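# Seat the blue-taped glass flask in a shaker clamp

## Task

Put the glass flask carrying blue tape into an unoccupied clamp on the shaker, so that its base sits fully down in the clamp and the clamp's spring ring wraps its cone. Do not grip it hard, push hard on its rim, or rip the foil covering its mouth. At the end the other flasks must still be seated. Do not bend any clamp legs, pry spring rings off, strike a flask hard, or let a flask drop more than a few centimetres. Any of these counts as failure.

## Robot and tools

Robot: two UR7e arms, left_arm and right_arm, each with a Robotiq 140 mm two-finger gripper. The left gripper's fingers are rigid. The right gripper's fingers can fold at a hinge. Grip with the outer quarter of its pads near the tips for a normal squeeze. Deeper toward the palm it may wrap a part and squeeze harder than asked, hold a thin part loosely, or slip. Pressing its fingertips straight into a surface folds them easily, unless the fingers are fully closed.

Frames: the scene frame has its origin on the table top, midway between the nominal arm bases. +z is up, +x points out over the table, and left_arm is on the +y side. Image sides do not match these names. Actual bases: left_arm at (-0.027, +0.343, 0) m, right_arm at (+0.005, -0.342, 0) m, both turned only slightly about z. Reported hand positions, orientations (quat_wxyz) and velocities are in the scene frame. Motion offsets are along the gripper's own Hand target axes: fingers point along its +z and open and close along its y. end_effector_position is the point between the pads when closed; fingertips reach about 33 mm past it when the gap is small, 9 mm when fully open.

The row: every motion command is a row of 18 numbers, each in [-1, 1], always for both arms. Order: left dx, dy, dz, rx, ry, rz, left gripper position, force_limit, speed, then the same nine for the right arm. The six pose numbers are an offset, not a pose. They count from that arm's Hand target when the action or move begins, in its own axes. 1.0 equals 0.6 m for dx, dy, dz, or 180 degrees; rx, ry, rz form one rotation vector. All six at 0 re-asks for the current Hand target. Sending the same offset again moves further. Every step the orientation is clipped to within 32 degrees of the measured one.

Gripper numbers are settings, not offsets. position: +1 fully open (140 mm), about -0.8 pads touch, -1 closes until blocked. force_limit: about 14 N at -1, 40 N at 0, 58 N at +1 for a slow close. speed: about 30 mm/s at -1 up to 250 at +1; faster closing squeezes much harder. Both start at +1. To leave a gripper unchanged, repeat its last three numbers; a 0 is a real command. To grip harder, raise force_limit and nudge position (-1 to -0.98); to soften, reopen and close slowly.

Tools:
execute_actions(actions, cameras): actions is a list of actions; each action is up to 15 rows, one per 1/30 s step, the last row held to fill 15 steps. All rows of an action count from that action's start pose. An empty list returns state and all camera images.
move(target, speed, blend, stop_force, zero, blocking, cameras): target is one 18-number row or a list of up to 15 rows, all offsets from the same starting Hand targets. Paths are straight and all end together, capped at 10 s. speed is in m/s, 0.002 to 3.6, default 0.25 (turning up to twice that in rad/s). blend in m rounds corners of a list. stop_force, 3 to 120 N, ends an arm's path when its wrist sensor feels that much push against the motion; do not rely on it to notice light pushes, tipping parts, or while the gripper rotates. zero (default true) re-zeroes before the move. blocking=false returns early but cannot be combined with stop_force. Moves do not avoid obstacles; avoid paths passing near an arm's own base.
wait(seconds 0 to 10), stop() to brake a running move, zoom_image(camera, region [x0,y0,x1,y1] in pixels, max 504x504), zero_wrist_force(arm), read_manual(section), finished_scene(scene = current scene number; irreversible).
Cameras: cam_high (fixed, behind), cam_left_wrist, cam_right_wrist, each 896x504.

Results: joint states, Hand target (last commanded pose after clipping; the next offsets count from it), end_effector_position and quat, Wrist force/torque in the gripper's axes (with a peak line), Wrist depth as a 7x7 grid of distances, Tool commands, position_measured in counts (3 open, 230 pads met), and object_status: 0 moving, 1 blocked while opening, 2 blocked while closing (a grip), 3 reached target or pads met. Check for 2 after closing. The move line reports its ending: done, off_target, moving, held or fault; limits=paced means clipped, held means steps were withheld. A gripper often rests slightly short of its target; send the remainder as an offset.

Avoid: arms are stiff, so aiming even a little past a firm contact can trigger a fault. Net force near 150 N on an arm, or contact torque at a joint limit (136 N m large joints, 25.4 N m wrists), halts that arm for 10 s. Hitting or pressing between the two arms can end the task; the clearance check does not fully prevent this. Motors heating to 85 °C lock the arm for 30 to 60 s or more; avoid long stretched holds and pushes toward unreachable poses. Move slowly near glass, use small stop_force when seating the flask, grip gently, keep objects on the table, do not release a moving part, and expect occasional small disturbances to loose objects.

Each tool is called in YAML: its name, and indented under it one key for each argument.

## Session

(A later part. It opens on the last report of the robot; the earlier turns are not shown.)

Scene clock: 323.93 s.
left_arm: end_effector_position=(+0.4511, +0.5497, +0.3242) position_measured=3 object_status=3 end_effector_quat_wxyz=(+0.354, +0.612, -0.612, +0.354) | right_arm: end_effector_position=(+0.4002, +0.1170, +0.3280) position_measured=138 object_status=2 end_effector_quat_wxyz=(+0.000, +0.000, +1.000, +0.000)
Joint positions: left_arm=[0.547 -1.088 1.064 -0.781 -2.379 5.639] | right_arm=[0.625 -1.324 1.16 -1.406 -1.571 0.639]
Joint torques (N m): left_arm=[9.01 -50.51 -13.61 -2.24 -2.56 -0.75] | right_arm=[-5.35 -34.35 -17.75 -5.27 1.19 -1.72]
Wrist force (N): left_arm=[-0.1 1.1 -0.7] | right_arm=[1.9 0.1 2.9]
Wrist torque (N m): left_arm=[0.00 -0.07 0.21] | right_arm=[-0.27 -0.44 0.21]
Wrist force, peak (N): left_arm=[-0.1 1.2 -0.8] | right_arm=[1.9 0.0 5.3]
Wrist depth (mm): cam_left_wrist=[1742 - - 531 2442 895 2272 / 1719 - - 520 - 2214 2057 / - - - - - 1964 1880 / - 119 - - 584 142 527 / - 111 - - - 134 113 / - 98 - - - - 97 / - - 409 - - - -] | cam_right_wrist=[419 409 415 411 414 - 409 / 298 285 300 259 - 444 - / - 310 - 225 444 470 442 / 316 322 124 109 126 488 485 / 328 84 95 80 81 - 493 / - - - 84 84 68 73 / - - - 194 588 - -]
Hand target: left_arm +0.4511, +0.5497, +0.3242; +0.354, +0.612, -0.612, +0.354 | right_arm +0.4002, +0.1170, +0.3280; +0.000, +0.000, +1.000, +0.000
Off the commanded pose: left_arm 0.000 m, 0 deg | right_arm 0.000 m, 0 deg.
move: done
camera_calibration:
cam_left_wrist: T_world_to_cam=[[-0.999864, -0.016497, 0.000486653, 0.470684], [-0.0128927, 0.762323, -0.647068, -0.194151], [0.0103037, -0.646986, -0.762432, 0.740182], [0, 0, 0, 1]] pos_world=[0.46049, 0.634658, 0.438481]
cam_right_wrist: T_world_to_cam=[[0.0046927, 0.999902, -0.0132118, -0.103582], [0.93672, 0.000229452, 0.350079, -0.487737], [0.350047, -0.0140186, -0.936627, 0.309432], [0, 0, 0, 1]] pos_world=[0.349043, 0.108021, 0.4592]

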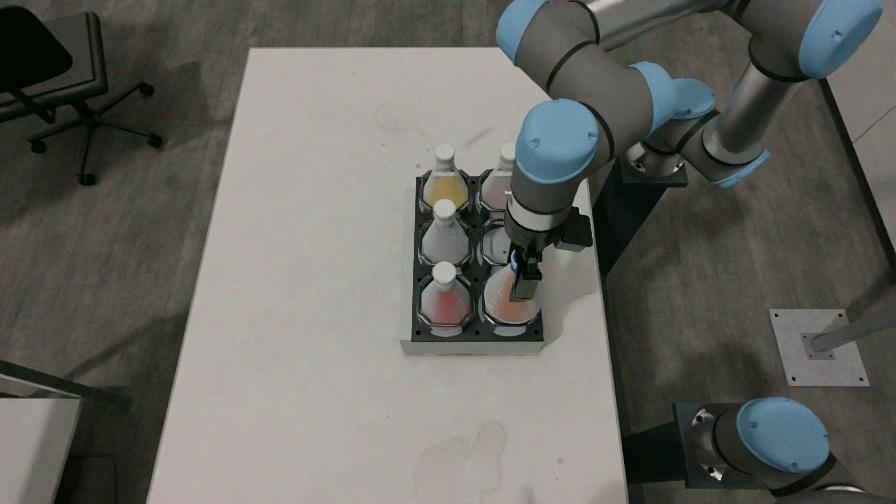

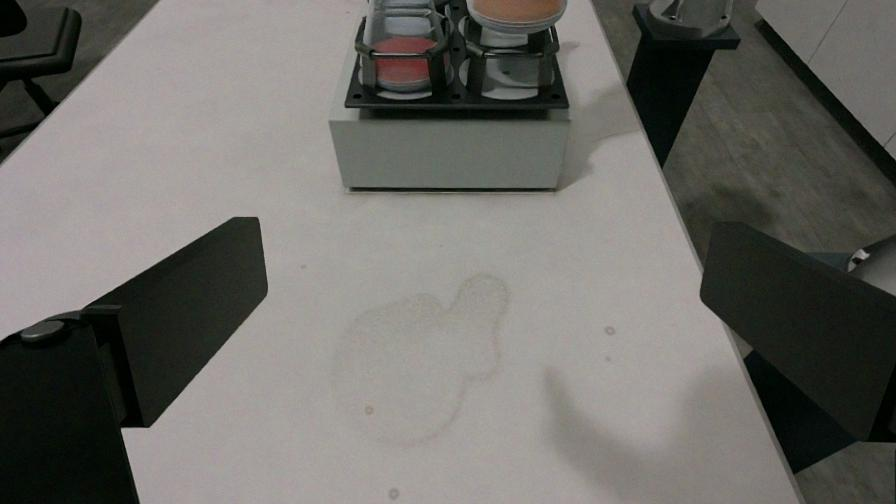

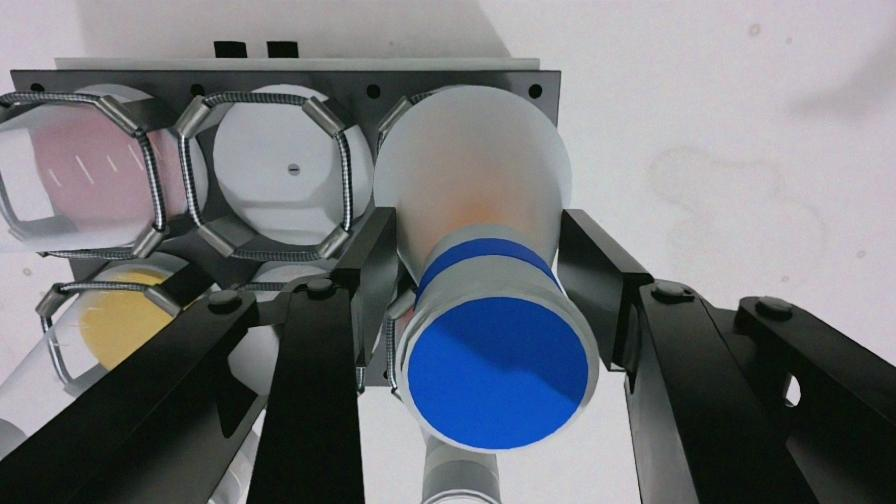

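zoom_image:
  camera: "cam_right_wrist"
  region: [160, 60, 580, 300]

zoom_image:
  camera: "cam_left_wrist"
  region: [440, 0, 600, 110]

Scaled by 1.200 from the camera's 896x504 image, which has a finer 1280x720 frame.

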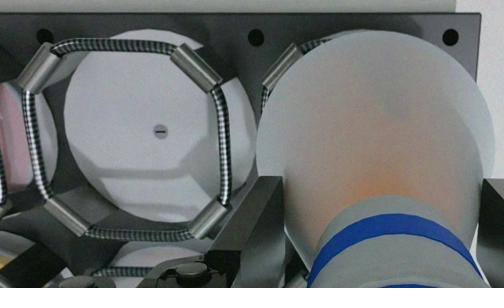

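Scaled by 3.150 from the camera's 896x504 image, which has a finer 1280x720 frame.

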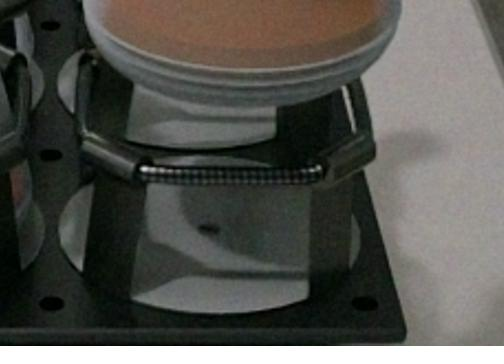

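move:
  target:
    - [0,0,0,0,0,0,1,1,1,-0.0067,-0.0025,0,0,0,0,-1,-0.05,-1]
    - [0,0,0,0,0,0,1,1,1,-0.0067,-0.0025,0.0467,0,0,0,-1,-0.05,-1]
  speed: [0.03, 0.015]
  stop_force: 4
  cameras: ["cam_right_wrist", "cam_high", "cam_left_wrist"]

zoom_image:
  camera: "cam_left_wrist"
  region: [440, 0, 600, 110]

zoom_image:
  camera: "cam_high"
  region: [410, 200, 580, 360]

Scene clock: 405.57 s.
left_arm: end_effector_position=(+0.4511, +0.5497, +0.3242) position_measured=3 object_status=3 end_effector_quat_wxyz=(+0.354, +0.612, -0.612, +0.354) | right_arm: end_effector_position=(+0.4042, +0.1155, +0.3051) position_measured=138 object_status=2 end_effector_quat_wxyz=(+0.000, +0.000, +1.000, +0.000)
Joint positions: left_arm=[0.547 -1.088 1.064 -0.781 -2.379 5.639] | right_arm=[0.619 -1.328 1.223 -1.466 -1.571 0.633]
Joint torques (N m): left_arm=[8.53 -51.01 -13.95 -2.23 -2.63 -0.83] | right_arm=[7.31 -32.04 -31.83 -3.84 -0.3 1.78]
Wrist force (N): left_arm=[-0.2 1.1 -0.7] | right_arm=[2.8 -1.6 -0.1]
Wrist torque (N m): left_arm=[0.00 -0.03 0.21] | right_arm=[-0.20 -0.43 0.30]
Wrist force, peak (N): left_arm=[-0.4 1.0 -0.9] | right_arm=[4.1 -2.4 -2.0]
Wrist depth (mm): cam_left_wrist=[1866 - - 554 - 2666 2214 / 1802 - - 515 559 2107 2397 / - - - - - 1866 1964 / - 120 - - - 133 529 / - 112 - - - 132 112 / - 98 - - - - 97 / - - - - - - -] | cam_right_wrist=[409 394 395 392 390 390 381 / 266 264 274 - 408 408 409 / - 297 243 - 429 432 430 / 298 294 128 108 130 462 456 / 311 84 96 80 81 - 81 / - - - 84 84 68 73 / - - - 189 - - -]
Hand target: left_arm +0.4511, +0.5497, +0.3242; +0.354, +0.612, -0.612, +0.354 | right_arm +0.4042, +0.1155, +0.3051; +0.000, +0.000, +1.000, +0.000 (not the last commanded pose)
Off the commanded pose: left_arm 0.000 m, 0 deg | right_arm 0.005 m, 0 deg.
move: contact (right_arm); path passed 1 of 2 targets
camera_calibration:
cam_left_wrist: T_world_to_cam=[[-0.999864, -0.016497, 0.000486653, 0.470684], [-0.0128927, 0.762323, -0.647068, -0.194151], [0.0103037, -0.646986, -0.762432, 0.740182], [0, 0, 0, 1]] pos_world=[0.46049, 0.634658, 0.438481]
cam_right_wrist: T_world_to_cam=[[0.0046927, 0.999902, -0.0132118, -0.102402], [0.93672, 0.000229452, 0.350079, -0.483501], [0.350047, -0.0140186, -0.936627, 0.286655], [0, 0, 0, 1]] pos_world=[0.353043, 0.106521, 0.4364]

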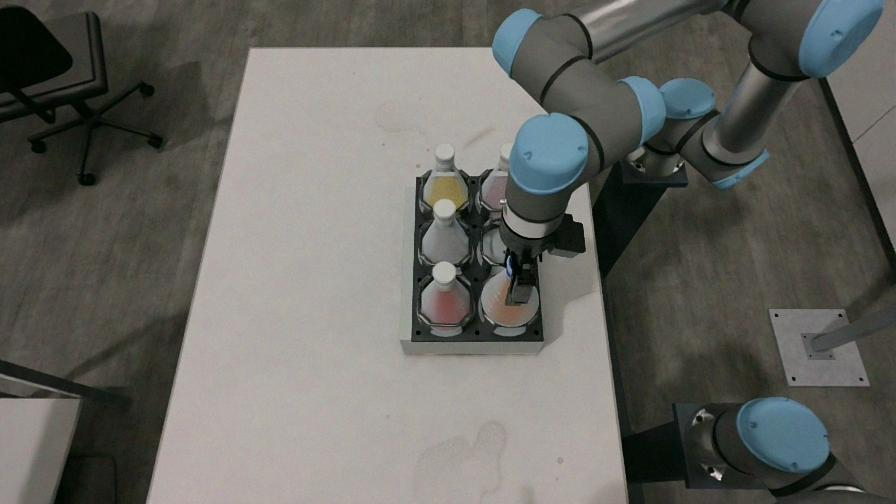

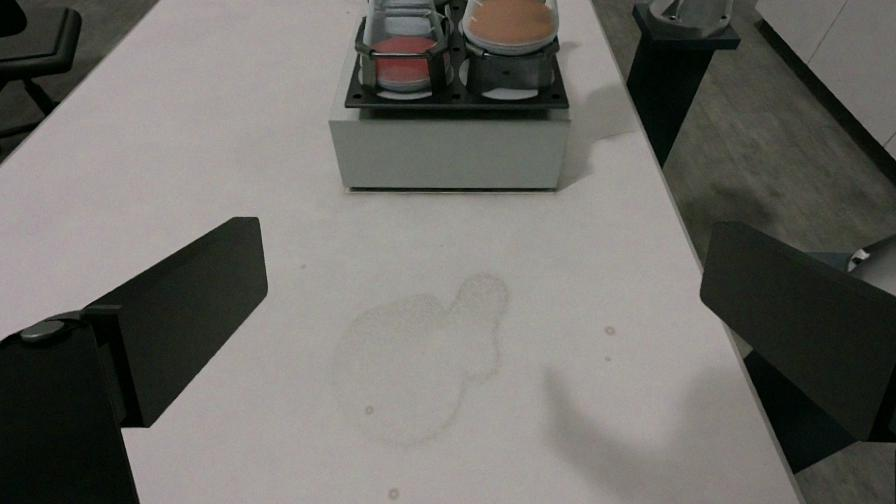

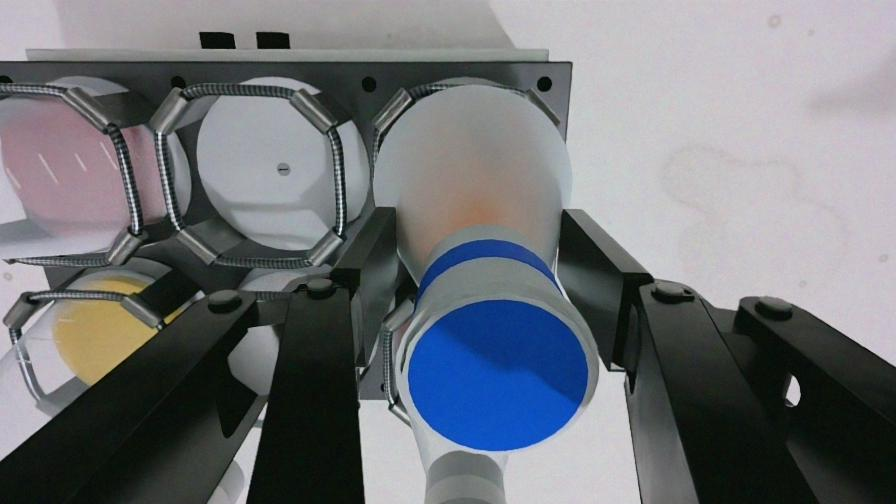

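Scaled by 3.150 from the camera's 896x504 image, which has a finer 1280x720 frame.

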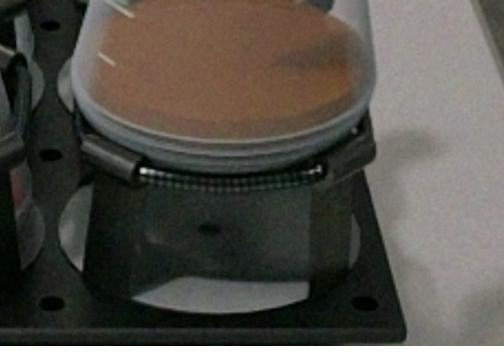

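Scaled by 2.965 from the camera's 896x504 image, which has a finer 1280x720 frame.

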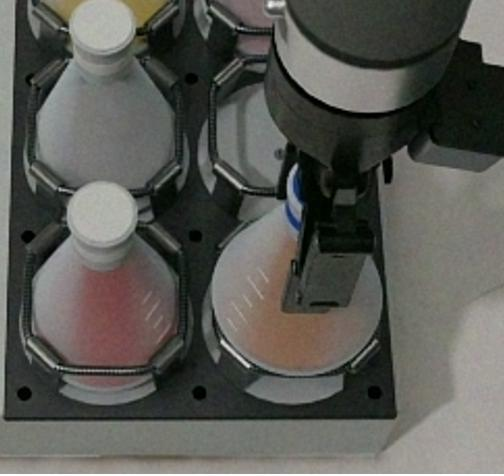

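move:
  target:
    - [0,0,0,0,0,0,0.28,-1,0,0,0,0,0,0,0,0.28,-1,-1]
    - [0,0,0,0,0,0,0.28,-1,0,0,0,-0.2083,0,0,0,0.28,-1,-1]
    - [0,0,0,0,0,0,0.28,-1,0,-0.0263,-0.6925,-0.2417,0,0,0,0.28,-1,-1]
  speed: [0.1, 0.12, 0.35]
  blend: [0, 0.02, 0]
  cameras: ["cam_high", "cam_left_wrist"]

zoom_image:
  camera: "cam_high"
  region: [410, 200, 580, 360]

zoom_image:
  camera: "cam_left_wrist"
  region: [440, 0, 600, 110]

Scene clock: 435.07 s.
left_arm: end_effector_position=(+0.4511, +0.5497, +0.3242) position_measured=94 object_status=3 end_effector_quat_wxyz=(+0.354, +0.612, -0.612, +0.354) | right_arm: end_effector_position=(+0.4198, -0.2999, +0.4502) position_measured=94 object_status=3 end_effector_quat_wxyz=(+0.000, +0.000, +1.000, +0.000)
Joint positions: left_arm=[0.547 -1.088 1.064 -0.781 -2.379 5.639] | right_arm=[-0.239 -1.701 1.232 -1.102 -1.571 -0.225]
Joint torques (N m): left_arm=[8.16 -49.68 -13.29 -2.21 -2.31 -0.71] | right_arm=[-7.95 -12.21 -26.98 -4.91 -1.59 -2.1]
Wrist force (N): left_arm=[-0.4 0.8 -0.7] | right_arm=[1.9 -0.2 -0.3]
Wrist torque (N m): left_arm=[-0.05 -0.04 0.22] | right_arm=[-0.33 -0.47 0.19]
Wrist force, peak (N): left_arm=[0.0 1.2 -0.7] | right_arm=[2.0 3.8 -1.8]
Wrist depth (mm): cam_left_wrist=[1765 868 - 549 2375 2613 2214 / 1623 - - - - 2107 2073 / - - - - - 1935 1921 / - - 126 - - 1654 1696 / - 85 102 - - 111 87 / - - - - - - 88 / - - - - - - -] | cam_right_wrist=[1339 559 536 516 515 532 516 / 1449 - - - 528 400 394 / 1540 - 589 588 570 387 407 / 1589 1910 138 - 151 398 442 / 1711 84 120 - - 103 93 / - - - 675 660 - 85 / - - 718 - 735 - -]
Hand target: left_arm +0.4511, +0.5497, +0.3242; +0.354, +0.612, -0.612, +0.354 | right_arm +0.4198, -0.3000, +0.4502; +0.000, +0.000, +1.000, +0.000
Off the commanded pose: left_arm 0.000 m, 0 deg | right_arm 0.000 m, 0 deg.
move: done
camera_calibration:
cam_left_wrist: T_world_to_cam=[[-0.999864, -0.016497, 0.000486653, 0.470684], [-0.0128927, 0.762323, -0.647068, -0.194151], [0.0103037, -0.646986, -0.762432, 0.740182], [0, 0, 0, 1]] pos_world=[0.46049, 0.634658, 0.438481]
Images, in order (width x height): cam_high 896x504, cam_left_wrist 896x504.

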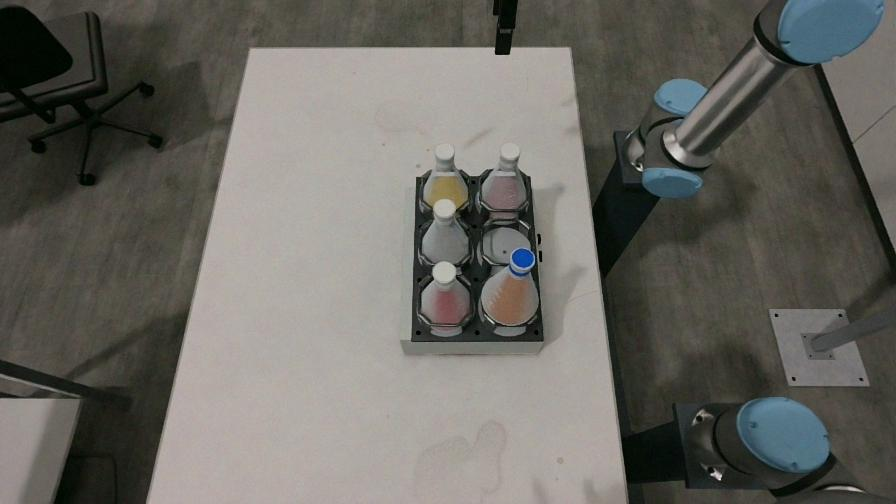

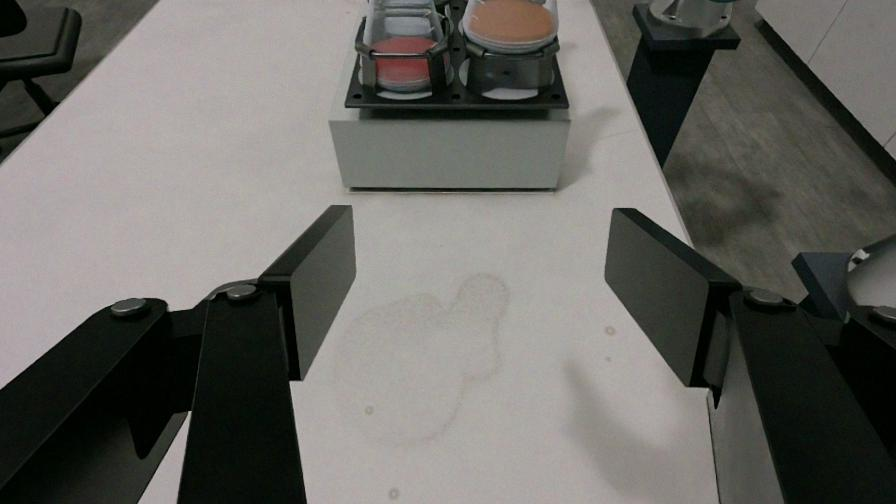

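Scaled by 2.965 from the camera's 896x504 image, which has a finer 1280x720 frame.

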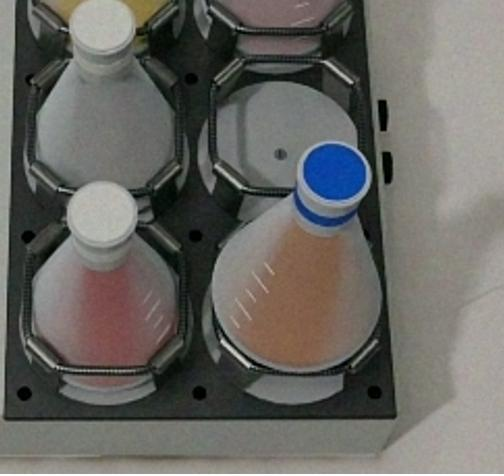

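Scaled by 3.150 from the camera's 896x504 image, which has a finer 1280x720 frame.

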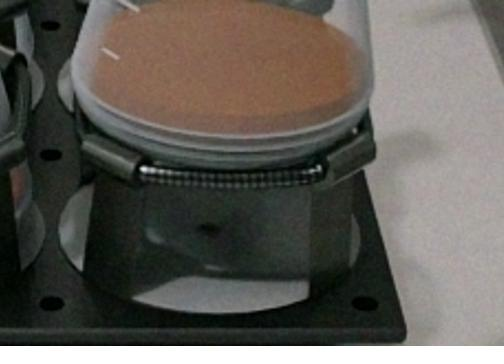

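move:
  target: [0.599,0.0902,0.3849,0,-0.3333,0,0.28,-1,0,0,0,0,0,0,0,0.28,-1,-1]
  speed: 0.35
  cameras: ["cam_high", "cam_left_wrist"]

Scene clock: 443.30 s.
left_arm: end_effector_position=(+0.3967, +0.1705, +0.5208) position_measured=94 object_status=3 end_effector_quat_wxyz=(+0.001, +0.707, -0.707, +0.001) | right_arm: end_effector_position=(+0.4198, -0.3000, +0.4502) position_measured=94 object_status=3 end_effector_quat_wxyz=(+0.000, +0.000, +1.000, +0.000)
Joint positions: left_arm=[-0.72 -1.497 0.821 -0.897 -1.572 4.031] | right_arm=[-0.239 -1.701 1.232 -1.102 -1.571 -0.225]
Joint torques (N m): left_arm=[-9.16 -17.23 -32.84 -0.56 1.41 -1.65] | right_arm=[-7.28 -11.24 -15.68 -5.08 -1.51 -2.29]
Wrist force (N): left_arm=[0.2 -0.3 -0.1] | right_arm=[2.2 -0.1 -0.6]
Wrist torque (N m): left_arm=[-0.03 0.05 -0.13] | right_arm=[-0.32 -0.53 0.22]
Wrist force, peak (N): left_arm=[-3.8 0.6 -2.5] | right_arm=[2.5 -0.1 -0.5]
Wrist depth (mm): cam_left_wrist=[- - 450 423 - 1390 1390 / - 616 - 489 616 1428 1460 / 663 - - 636 653 1501 1501 / - - 126 - - 588 554 / - 85 102 - - 111 - / - - - - - - 88 / - - - - 2195 - -] | cam_right_wrist=[1376 534 537 533 530 520 - / 1441 526 - 549 431 390 403 / 1521 591 584 587 - 394 405 / 1621 - 142 610 152 400 435 / 1676 84 120 - - 103 93 / - - - 702 - - 85 / - - - - - - -]
Hand target: left_arm +0.3966, +0.1705, +0.5208; +0.001, +0.707, -0.707, +0.001 | right_arm +0.4198, -0.3000, +0.4502; +0.000, +0.000, +1.000, +0.000
Off the commanded pose: left_arm 0.000 m, 0 deg | right_arm 0.000 m, 0 deg.
move: done
camera_calibration:
cam_left_wrist: T_world_to_cam=[[-0.99985, -0.00878037, -0.0149297, 0.416561], [-0.0132925, 0.941616, 0.336427, -0.321184], [0.0111041, 0.336575, -0.941591, 0.570651], [0, 0, 0, 1]] pos_world=[0.405893, 0.114023, 0.651594]
Images, in order (width x height): cam_high 896x504, cam_left_wrist 896x504.

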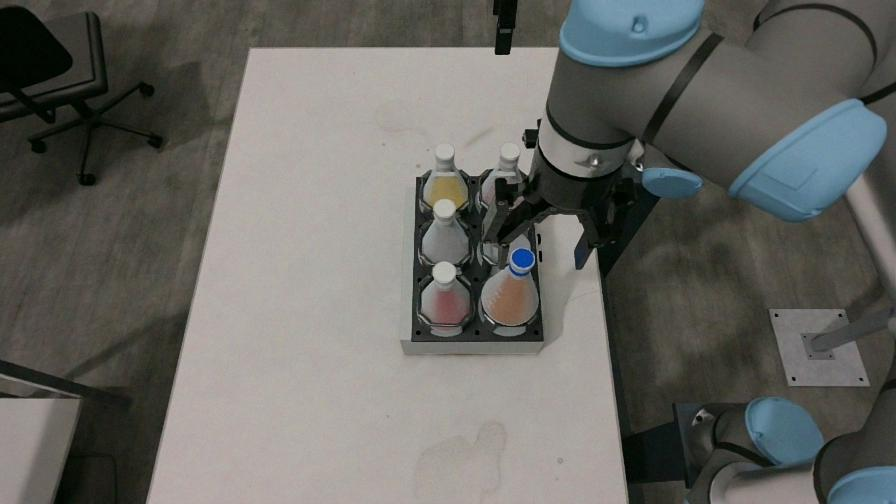

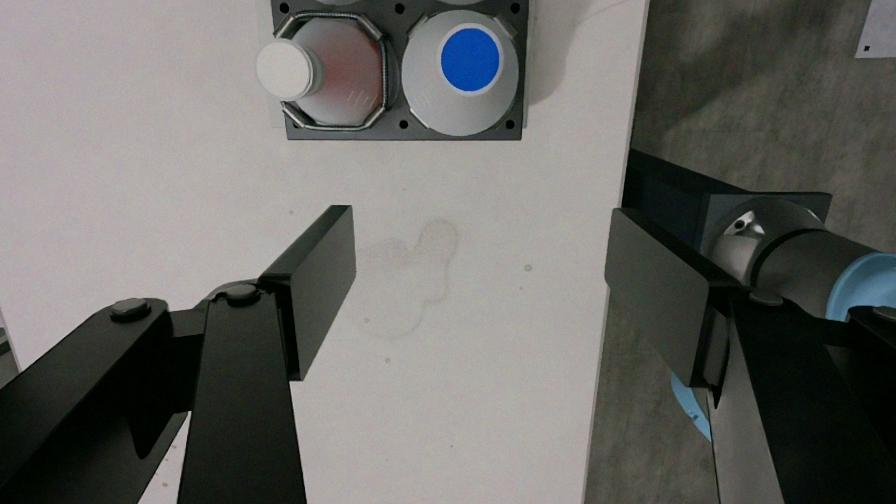

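zoom_image:
  camera: "cam_left_wrist"
  region: [240, 0, 560, 160]

Scaled by 1.575 from the camera's 896x504 image, which has a finer 1280x720 frame.

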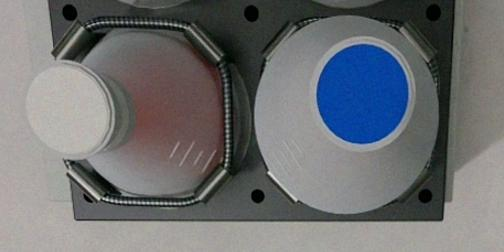

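move:
  target:
    - [0.1122,-0.004,0.1513,0,0,0,0.28,-1,0,0,0,0,0,0,0,0.28,-1,-1]
    - [0.1122,-0.004,0.3763,0,0,0,0.28,-1,0,0,0,0,0,0,0,0.28,-1,-1]
    - [0.1122,-0.004,0.3763,0,0,0,-1,-0.05,-1,0,0,0,0,0,0,0.28,-1,-1]
  speed: [0.25,0.12,0.1]
  blend: [0.02,0,0]
  cameras: ["cam_high", "cam_left_wrist"]

zoom_image:
  camera: "cam_left_wrist"
  region: [330, 0, 630, 200]

Scene clock: 476.63 s.
left_arm: end_effector_position=(+0.3991, +0.1026, +0.2952) position_measured=134 object_status=0 end_effector_quat_wxyz=(+0.001, +0.707, -0.707, +0.001) | right_arm: end_effector_position=(+0.4198, -0.3000, +0.4502) position_measured=94 object_status=3 end_effector_quat_wxyz=(+0.000, +0.000, +1.000, +0.000)
Joint positions: left_arm=[-0.827 -1.621 1.572 -1.524 -1.572 3.923] | right_arm=[-0.239 -1.701 1.232 -1.102 -1.571 -0.225]
Joint torques (N m): left_arm=[-8.95 -16.83 -13.64 -2.57 -0.05 -1.1] | right_arm=[-5.9 -12.98 -15.76 -5.06 -0.79 -2.13]
Wrist force (N): left_arm=[0.6 -1.7 -2.5] | right_arm=[2.0 0.0 -0.4]
Wrist torque (N m): left_arm=[0.04 -0.03 -0.13] | right_arm=[-0.28 -0.50 0.23]
Wrist force, peak (N): left_arm=[-2.1 -0.1 -3.1] | right_arm=[2.5 -0.1 -0.3]
Wrist depth (mm): cam_left_wrist=[- 237 259 258 262 - 1188 / - 263 270 228 266 1182 1244 / - 270 268 225 221 1326 1281 / - 279 137 234 141 - 1333 / - 93 90 81 89 - 90 / - - - 80 80 - 74 / - - - - - - -] | cam_right_wrist=[1369 - 530 - 522 516 504 / 1408 540 565 555 485 395 387 / 1699 574 576 580 432 413 392 / 1621 1589 142 - 150 398 440 / 1676 84 643 - - 103 93 / - - - - - - 85 / - - 753 - - - -]
Hand target: left_arm +0.3991, +0.1026, +0.2952; +0.001, +0.707, -0.707, +0.001 | right_arm +0.4198, -0.3000, +0.4502; +0.000, +0.000, +1.000, +0.000
Off the commanded pose: left_arm 0.000 m, 0 deg | right_arm 0.000 m, 0 deg.
move: done
camera_calibration:
cam_left_wrist: T_world_to_cam=[[-0.999849, -0.00874572, -0.0150244, 0.415035], [-0.0132928, 0.941585, 0.336514, -0.181355], [0.0112037, 0.336663, -0.941559, 0.380996], [0, 0, 0, 1]] pos_world=[0.408293, 0.0461231, 0.425994]
Images, in order (width x height): cam_high 896x504, cam_left_wrist 896x504.

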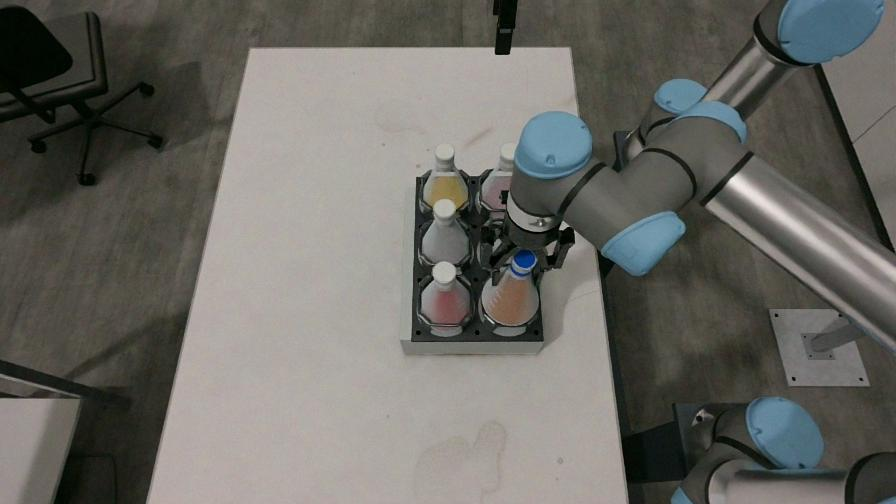

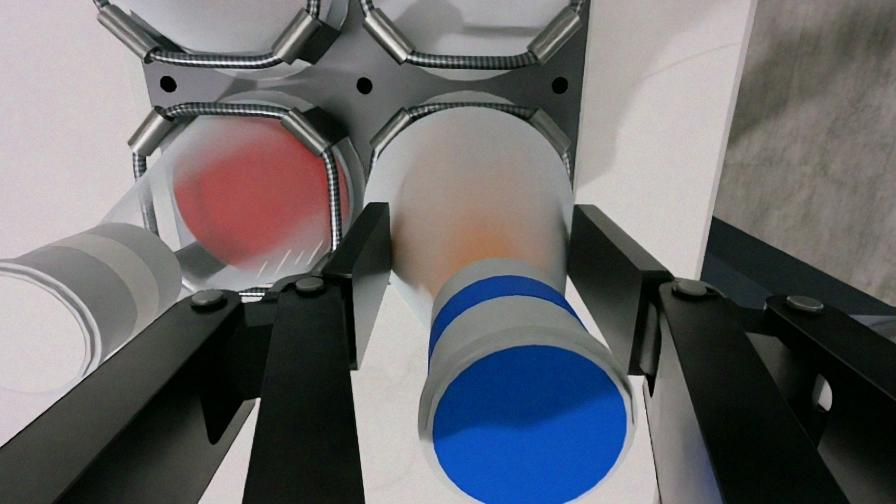

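Scaled by 1.680 from the camera's 896x504 image, which has a finer 1280x720 frame.

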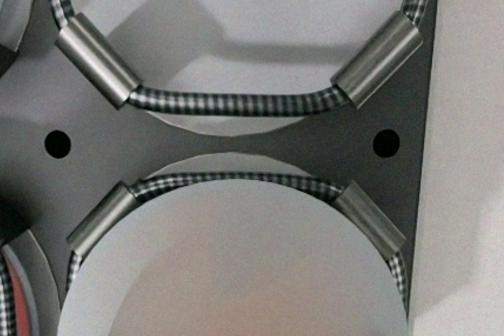

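move:
  target:
    - [-0.0222,0,-0.003,0,0,0,-1,-0.05,-1,0,0,0,0,0,0,0.28,-1,-1]
    - [-0.0222,0,0.0158,0,0,0,-1,-0.05,-1,0,0,0,0,0,0,0.28,-1,-1]
  speed: [0.02,0.01]
  stop_force: 40
  cameras: ["cam_left_wrist"]

Scene clock: 490.23 s.
left_arm: end_effector_position=(+0.3991, +0.1159, +0.2857) position_measured=134 object_status=2 end_effector_quat_wxyz=(+0.001, +0.707, -0.707, +0.001) | right_arm: end_effector_position=(+0.4198, -0.3000, +0.4502) position_measured=94 object_status=3 end_effector_quat_wxyz=(+0.000, +0.000, +1.000, +0.000)
Joint positions: left_arm=[-0.807 -1.638 1.612 -1.547 -1.572 3.944] | right_arm=[-0.239 -1.701 1.232 -1.102 -1.571 -0.225]
Joint torques (N m): left_arm=[-13.95 -3.71 -28.58 -0.67 -5.16 -1.55] | right_arm=[-5.27 -13.97 -15.71 -5.1 -0.28 -2.08]
Wrist force (N): left_arm=[-12.3 -1.9 -23.4] | right_arm=[2.1 0.0 -0.2]
Wrist torque (N m): left_arm=[0.21 -0.27 -0.21] | right_arm=[-0.29 -0.51 0.23]
Wrist force, peak (N): left_arm=[-14.0 -1.7 -26.4] | right_arm=[2.5 0.0 -0.4]
Wrist depth (mm): cam_left_wrist=[- 256 254 254 250 - 1166 / 404 245 259 203 212 - 1221 / 415 259 262 222 222 - 1274 / 127 266 137 243 142 700 1293 / - 93 90 - - - 90 / - - - 108 103 - 74 / - - - 92 89 - -] | cam_right_wrist=[1361 545 524 502 502 - 508 / 1449 564 562 576 - 379 384 / 1502 582 599 555 - 386 398 / 1589 - 137 - 148 406 446 / 1676 84 119 675 655 103 93 / - - - 682 - - 85 / - - - 742 - - -]
Hand target: left_arm +0.3991, +0.1159, +0.2857; +0.001, +0.707, -0.707, +0.001 | right_arm +0.4198, -0.3000, +0.4502; +0.000, +0.000, +1.000, +0.000
Off the commanded pose: left_arm 0.000 m, 0 deg | right_arm 0.000 m, 0 deg.
move: done
camera_calibration:
cam_left_wrist: T_world_to_cam=[[-0.999851, -0.00868518, -0.0148966, 0.414952], [-0.0131928, 0.941585, 0.336517, -0.190723], [0.0111037, 0.336663, -0.94156, 0.367615], [0, 0, 0, 1]] pos_world=[0.408293, 0.0594231, 0.416494]
Images, in order (width x height): cam_left_wrist 896x504.

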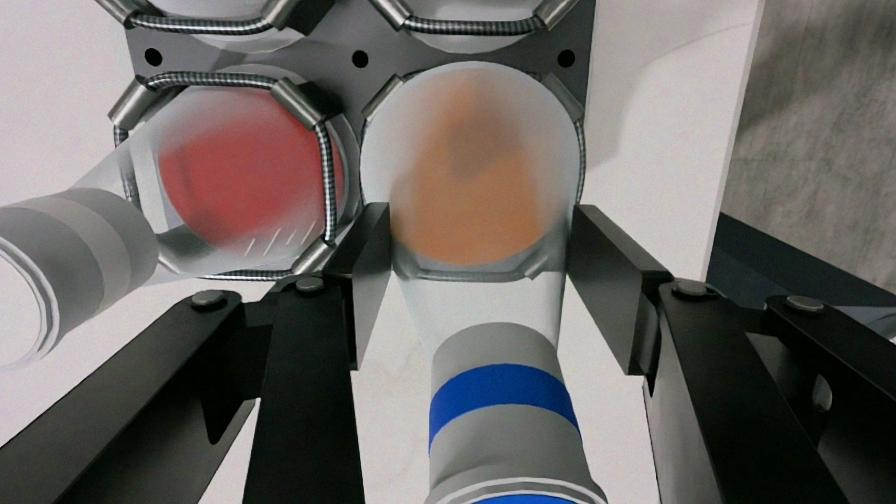

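move:
  target:
    - [0,0,-0.005,0,0,0,-1,-0.05,-1,0,0,0,0,0,0,0.28,-1,-1]
    - [-0.0092,0,-0.005,0,0,0,-1,-0.05,-1,0,0,0,0,0,0,0.28,-1,-1]
    - [-0.0117,0,0.0108,0,0,0,-1,-0.05,-1,0,0,0,0,0,0,0.28,-1,-1]
  speed: [0.02,0.02,0.01]
  stop_force: 45
  zero: false
  cameras: ["cam_left_wrist"]

Scene clock: 504.27 s.
left_arm: end_effector_position=(+0.3991, +0.1229, +0.2792) position_measured=134 object_status=2 end_effector_quat_wxyz=(+0.001, +0.707, -0.707, +0.001) | right_arm: end_effector_position=(+0.4198, -0.3000, +0.4502) position_measured=94 object_status=3 end_effector_quat_wxyz=(+0.000, +0.000, +1.000, +0.000)
Joint positions: left_arm=[-0.796 -1.646 1.636 -1.563 -1.572 3.955] | right_arm=[-0.239 -1.701 1.232 -1.102 -1.571 -0.225]
Joint torques (N m): left_arm=[-5.69 -12.46 -33.05 -1.4 -3.66 -0.43] | right_arm=[-4.6 -14.66 -16.35 -5.02 0.28 -1.72]
Wrist force (N): left_arm=[-10.0 -0.3 -14.8] | right_arm=[1.9 0.0 -0.3]
Wrist torque (N m): left_arm=[0.04 -0.19 -0.20] | right_arm=[-0.30 -0.47 0.23]
Wrist force, peak (N): left_arm=[-12.8 -1.8 -24.4] | right_arm=[2.5 0.0 -0.5]
Wrist depth (mm): cam_left_wrist=[272 251 248 244 248 - 1156 / - 241 240 200 208 - 1210 / - 253 250 222 221 1274 1268 / 128 262 137 236 140 639 1347 / - 93 91 - - 95 90 / - - - 116 113 - 74 / - - - - 101 - -] | cam_right_wrist=[1346 534 528 - 508 521 498 / 1466 530 564 - 411 - 378 / 1530 588 - 582 - 438 425 / 1610 635 138 617 152 427 429 / 1653 84 139 640 536 103 91 / - - - - - - 85 / - - - - - - -]
Hand target: left_arm +0.3991, +0.1229, +0.2792; +0.001, +0.707, -0.707, +0.001 | right_arm +0.4198, -0.3000, +0.4502; +0.000, +0.000, +1.000, +0.000
Off the commanded pose: left_arm 0.000 m, 0 deg | right_arm 0.000 m, 0 deg.
move: done
camera_calibration:
cam_left_wrist: T_world_to_cam=[[-0.999851, -0.00868518, -0.0148966, 0.415016], [-0.0131928, 0.941585, 0.336517, -0.195125], [0.0111037, 0.336663, -0.94156, 0.359137], [0, 0, 0, 1]] pos_world=[0.408393, 0.0664231, 0.409994]
Images, in order (width x height): cam_left_wrist 896x504.

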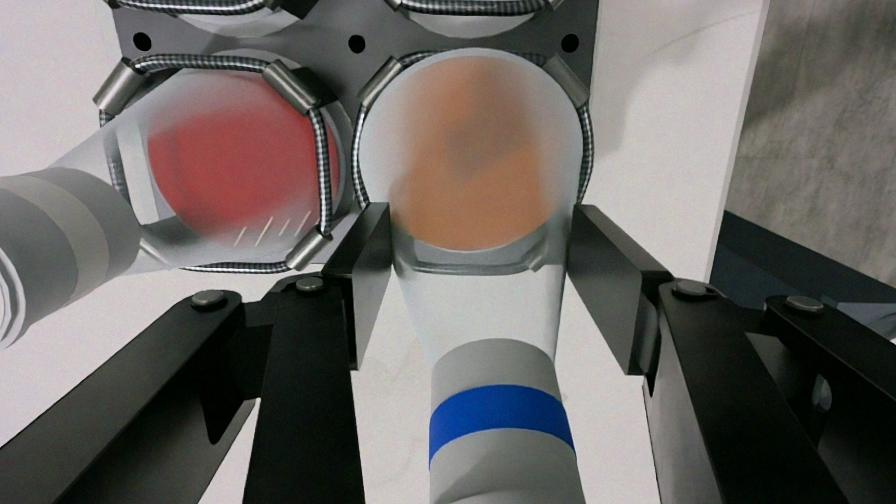

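zoom_image:
  camera: "cam_left_wrist"
  region: [330, 20, 630, 300]

Scaled by 1.680 from the camera's 896x504 image, which has a finer 1280x720 frame.

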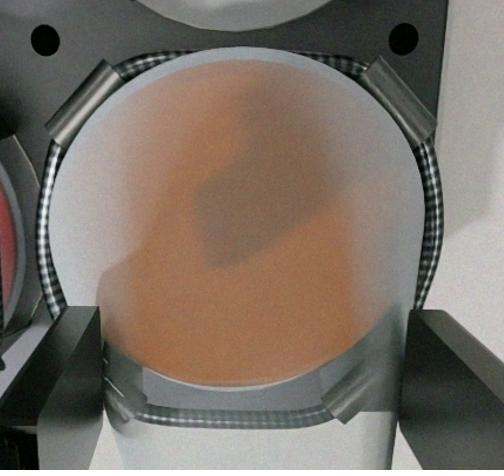

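move:
  target:
    - [0,-0.0067,0.0058,0,0,0,-1,-0.05,-1,0,0,0,0,0,0,0.28,-1,-1]
    - [0,0.0067,0.0067,0,0,0,-1,-0.05,-1,0,0,0,0,0,0,0.28,-1,-1]
    - [0.0067,-0.005,0.0092,0,0,0,-1,-0.05,-1,0,0,0,0,0,0,0.28,-1,-1]
    - [0.0133,0.005,0.0167,0,0,0,-1,-0.05,-1,0,0,0,0,0,0,0.28,-1,-1]
    - [0.0243,0,0.0258,0,0,0,-1,-0.05,-1,0,0,0,0,0,0,0.28,-1,-1]
  speed: [0.03,0.03,0.02,0.02,0.02]
  stop_force: 50
  zero: false
  cameras: ["cam_left_wrist"]

zoom_image:
  camera: "cam_left_wrist"
  region: [330, 20, 630, 300]

Scene clock: 525.87 s.
left_arm: end_effector_position=(+0.4007, +0.1197, +0.2741) position_measured=152 object_status=2 end_effector_quat_wxyz=(+0.001, +0.707, -0.707, +0.001) | right_arm: end_effector_position=(+0.4198, -0.3000, +0.4502) position_measured=94 object_status=3 end_effector_quat_wxyz=(+0.000, +0.000, +1.000, +0.000)
Joint positions: left_arm=[-0.799 -1.639 1.643 -1.577 -1.572 3.952] | right_arm=[-0.239 -1.701 1.232 -1.102 -1.571 -0.225]
Joint torques (N m): left_arm=[-16.63 6.11 7.38 -0.1 -2.97 -1.81] | right_arm=[-4.19 -16.21 -15.76 -5.09 0.85 -1.84]
Wrist force (N): left_arm=[-18.7 1.8 -52.1] | right_arm=[2.0 -0.2 -0.3]
Wrist torque (N m): left_arm=[-0.30 0.19 0.18] | right_arm=[-0.33 -0.48 0.23]
Wrist force, peak (N): left_arm=[-26.4 15.8 -73.3] | right_arm=[2.4 -0.3 -0.4]
Wrist depth (mm): cam_left_wrist=[- 205 244 245 243 - 1156 / - 237 238 235 229 1102 1198 / - 249 249 156 243 404 1274 / 125 256 255 93 118 - 1333 / - - 85 96 100 93 92 / - - - - - - 74 / - - - - - - 69] | cam_right_wrist=[1310 532 531 - 524 523 507 / 1449 561 - - 544 391 379 / - 589 582 580 449 292 389 / 1610 632 138 - 150 405 443 / 1735 84 120 642 - 103 93 / - - - - 686 - 85 / - - - - - - -]
Hand target: left_arm +0.4007, +0.1197, +0.2741; +0.001, +0.707, -0.707, +0.001 (not the last commanded pose) | right_arm +0.4198, -0.3000, +0.4502; +0.000, +0.000, +1.000, +0.000
Off the commanded pose: left_arm 0.016 m, 0 deg | right_arm 0.000 m, 0 deg.
move: contact (left_arm); path passed 2 of 5 targets
camera_calibration:
cam_left_wrist: T_world_to_cam=[[-0.999849, -0.00861934, -0.0150854, 0.416485], [-0.0131943, 0.941586, 0.336514, -0.190469], [0.0113037, 0.336663, -0.941557, 0.355279], [0, 0, 0, 1]] pos_world=[0.409893, 0.0633232, 0.404894]
Images, in order (width x height): cam_left_wrist 896x504.

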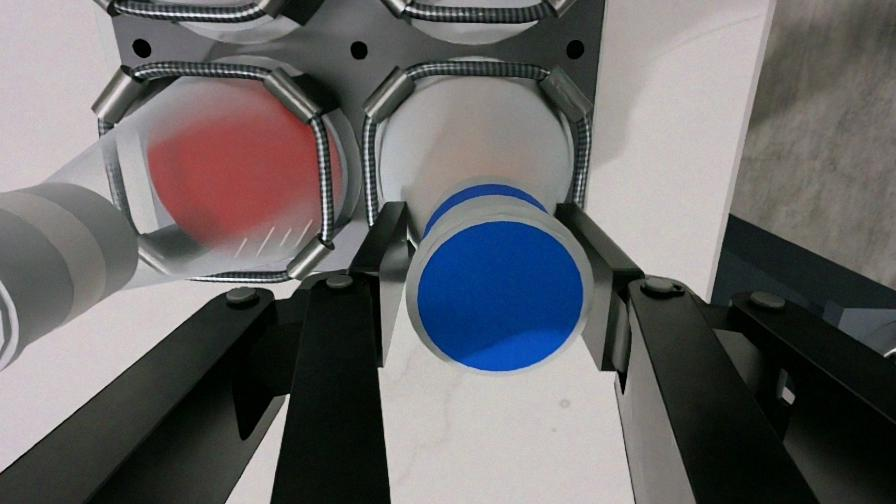

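Scaled by 1.680 from the camera's 896x504 image, which has a finer 1280x720 frame.

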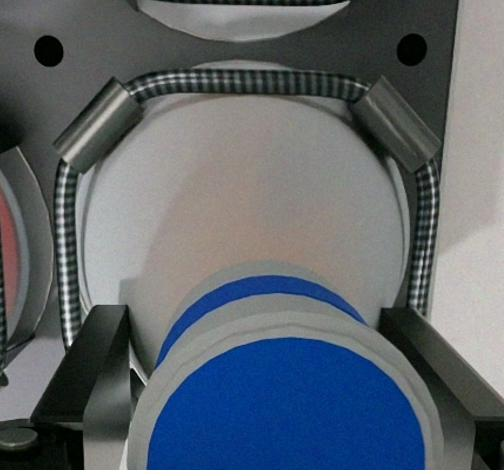

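move:
  target:
    - [0.005,0.0015,-0.003,0,0,0,-1,-0.05,-1,0,0,0,0,0,0,0.28,-1,-1]
    - [0.012,0.0015,-0.003,0,0,0,-1,-0.05,-1,0,0,0,0,0,0,0.28,-1,-1]
  speed: 0.015
  cameras: ["cam_left_wrist", "cam_high"]

zoom_image:
  camera: "cam_left_wrist"
  region: [330, 20, 630, 300]

Scene clock: 535.93 s.
left_arm: end_effector_position=(+0.3998, +0.1124, +0.2761) position_measured=152 object_status=2 end_effector_quat_wxyz=(+0.001, +0.707, -0.707, +0.001) | right_arm: end_effector_position=(+0.4198, -0.3000, +0.4502) position_measured=94 object_status=3 end_effector_quat_wxyz=(+0.000, +0.000, +1.000, +0.000)
Joint positions: left_arm=[-0.811 -1.633 1.632 -1.573 -1.572 3.939] | right_arm=[-0.239 -1.701 1.232 -1.102 -1.571 -0.225]
Joint torques (N m): left_arm=[-8.73 14.4 5.65 -2.83 -8.1 0.32] | right_arm=[-4.02 -17.36 -15.59 -5.15 1.23 -1.91]
Wrist force (N): left_arm=[-29.8 -3.8 -72.2] | right_arm=[2.1 -0.2 -0.4]
Wrist torque (N m): left_arm=[0.43 0.15 -0.03] | right_arm=[-0.33 -0.50 0.23]
Wrist force, peak (N): left_arm=[-29.5 -4.0 -72.4] | right_arm=[2.4 -0.3 -0.5]
Wrist depth (mm): cam_left_wrist=[- 252 243 243 246 - 1172 / - 238 239 236 242 - 1210 / - 252 249 241 - 1583 1274 / 127 263 258 94 - - 1319 / - - 85 96 108 92 435 / - - - 494 - - 74 / - - - - - - 69] | cam_right_wrist=[1376 523 533 525 520 - - / 1449 - 559 531 554 365 372 / 1502 - 580 - 440 390 387 / 1632 635 137 633 602 429 441 / 1676 84 120 - 635 103 91 / - - - - - - 85 / - - 770 - - - -]
Hand target: left_arm +0.3997, +0.1125, +0.2759; +0.001, +0.707, -0.707, +0.001 | right_arm +0.4198, -0.3000, +0.4502; +0.000, +0.000, +1.000, +0.000
Off the commanded pose: left_arm 0.000 m, 0 deg | right_arm 0.000 m, 0 deg.
move: done
camera_calibration:
cam_left_wrist: T_world_to_cam=[[-0.999843, -0.00871007, -0.0154328, 0.415697], [-0.013394, 0.94166, 0.336298, -0.184114], [0.0116032, 0.336452, -0.941629, 0.359549], [0, 0, 0, 1]] pos_world=[0.408994, 0.0560225, 0.406895]
Images, in order (width x height): cam_high 896x504, cam_left_wrist 896x504.

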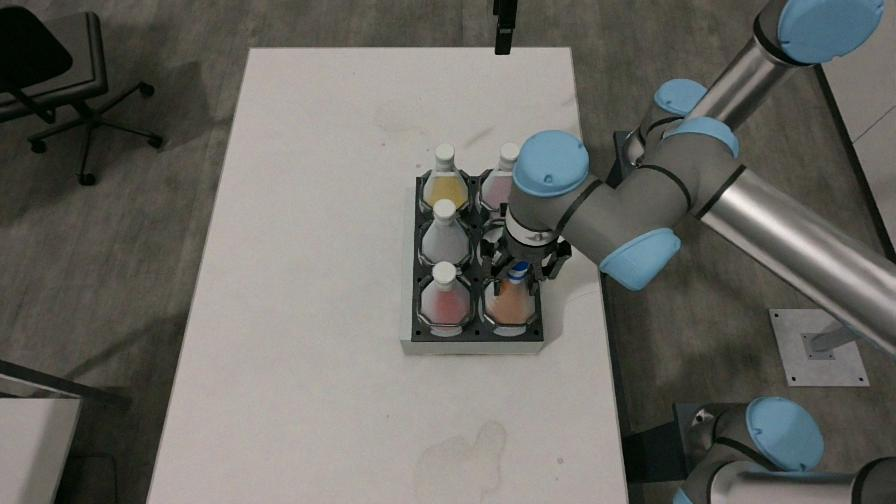

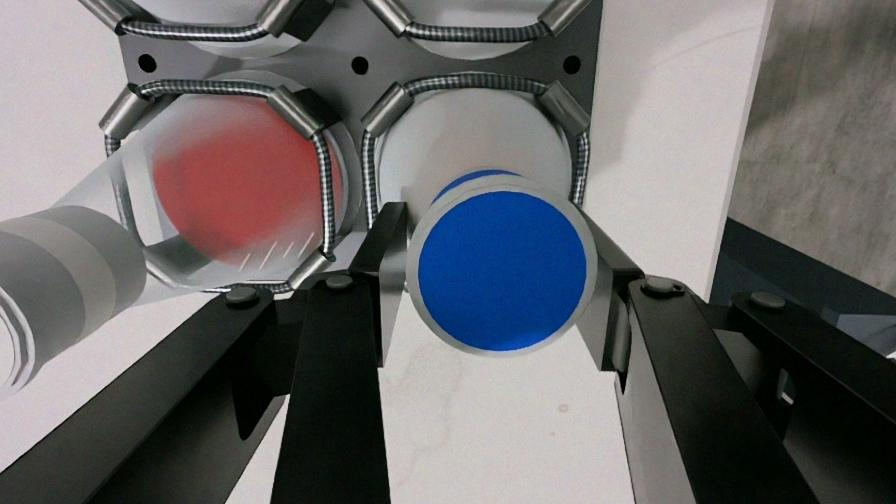

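Scaled by 1.680 from the camera's 896x504 image, which has a finer 1280x720 frame.

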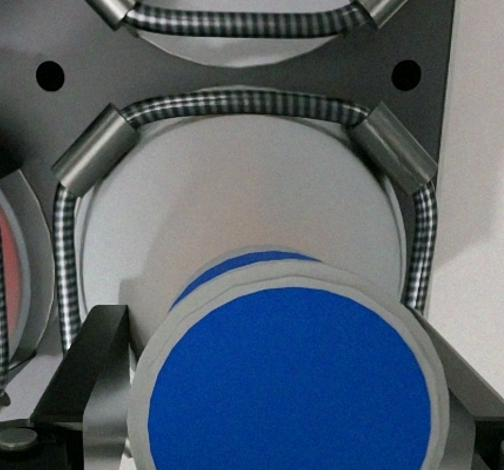

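move:
  target:
    - [0,0,-0.0083,0,0,0,-1,-0.05,-1,0,0,0,0,0,0,0.28,-1,-1]
  speed: 0.015
  cameras: ["cam_left_wrist"]

zoom_image:
  camera: "cam_left_wrist"
  region: [330, 20, 630, 300]

Scene clock: 543.50 s.
left_arm: end_effector_position=(+0.3997, +0.1125, +0.2810) position_measured=152 object_status=2 end_effector_quat_wxyz=(+0.001, +0.707, -0.707, +0.001) | right_arm: end_effector_position=(+0.4198, -0.3000, +0.4502) position_measured=94 object_status=3 end_effector_quat_wxyz=(+0.000, +0.000, +1.000, +0.000)
Joint positions: left_arm=[-0.811 -1.633 1.619 -1.56 -1.572 3.94] | right_arm=[-0.239 -1.701 1.232 -1.102 -1.571 -0.225]
Joint torques (N m): left_arm=[-1.4 -32.78 -24.85 -3.89 0.68 1.56] | right_arm=[-3.56 -18.44 -15.63 -5.12 1.14 -1.7]
Wrist force (N): left_arm=[-0.5 -2.0 4.7] | right_arm=[2.0 -0.2 -0.5]
Wrist torque (N m): left_arm=[0.09 -0.05 -0.10] | right_arm=[-0.33 -0.50 0.23]
Wrist force, peak (N): left_arm=[-30.8 -4.4 -81.2] | right_arm=[2.5 -0.2 -0.4]
Wrist depth (mm): cam_left_wrist=[- 237 249 249 250 373 1172 / - 245 256 236 255 391 1232 / - - 254 92 91 423 1281 / 127 264 262 - - - 1319 / 127 - 85 96 109 92 82 / - - - - - - 74 / - - - - - - 69] | cam_right_wrist=[1384 541 530 509 538 530 516 / 1449 561 540 560 551 - 372 / 1502 - 592 581 442 380 400 / 1589 1475 138 - 150 411 427 / 1711 84 120 - - 103 93 / - - 729 - - - 85 / - - 738 - 747 - -]
Hand target: left_arm +0.3997, +0.1125, +0.2809; +0.001, +0.707, -0.707, +0.001 | right_arm +0.4198, -0.3000, +0.4502; +0.000, +0.000, +1.000, +0.000
Off the commanded pose: left_arm 0.000 m, 0 deg | right_arm 0.000 m, 0 deg.
move: done
camera_calibration:
cam_left_wrist: T_world_to_cam=[[-0.99985, -0.00865156, -0.0149908, 0.415588], [-0.0131928, 0.941585, 0.336516, -0.185896], [0.0112037, 0.336663, -0.941559, 0.364191], [0, 0, 0, 1]] pos_world=[0.408993, 0.0560232, 0.411694]
Images, in order (width x height): cam_left_wrist 896x504.

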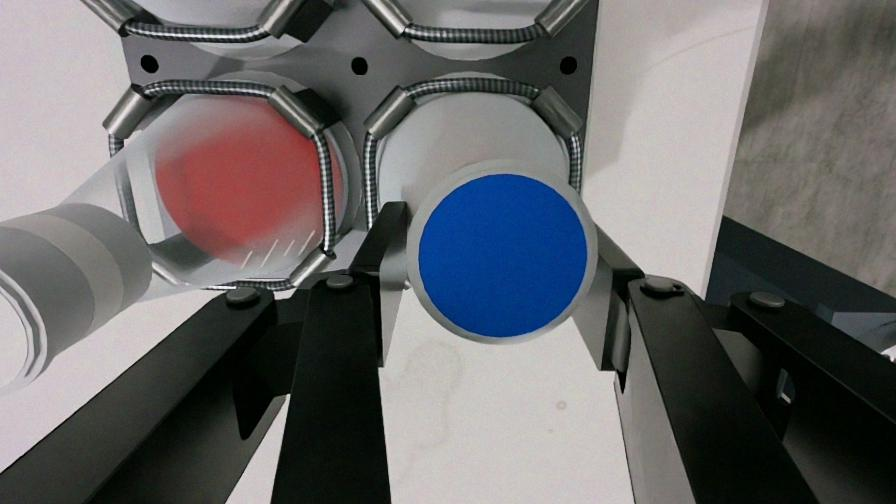

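Scaled by 1.680 from the camera's 896x504 image, which has a finer 1280x720 frame.

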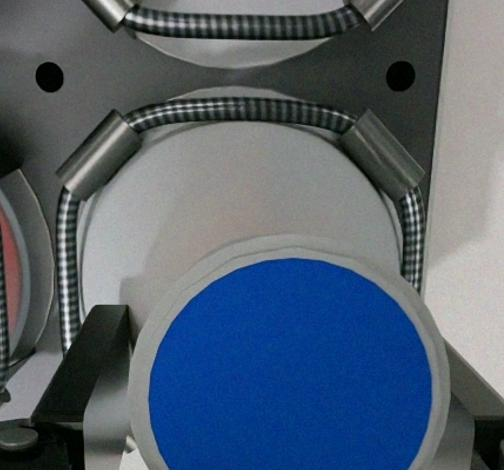

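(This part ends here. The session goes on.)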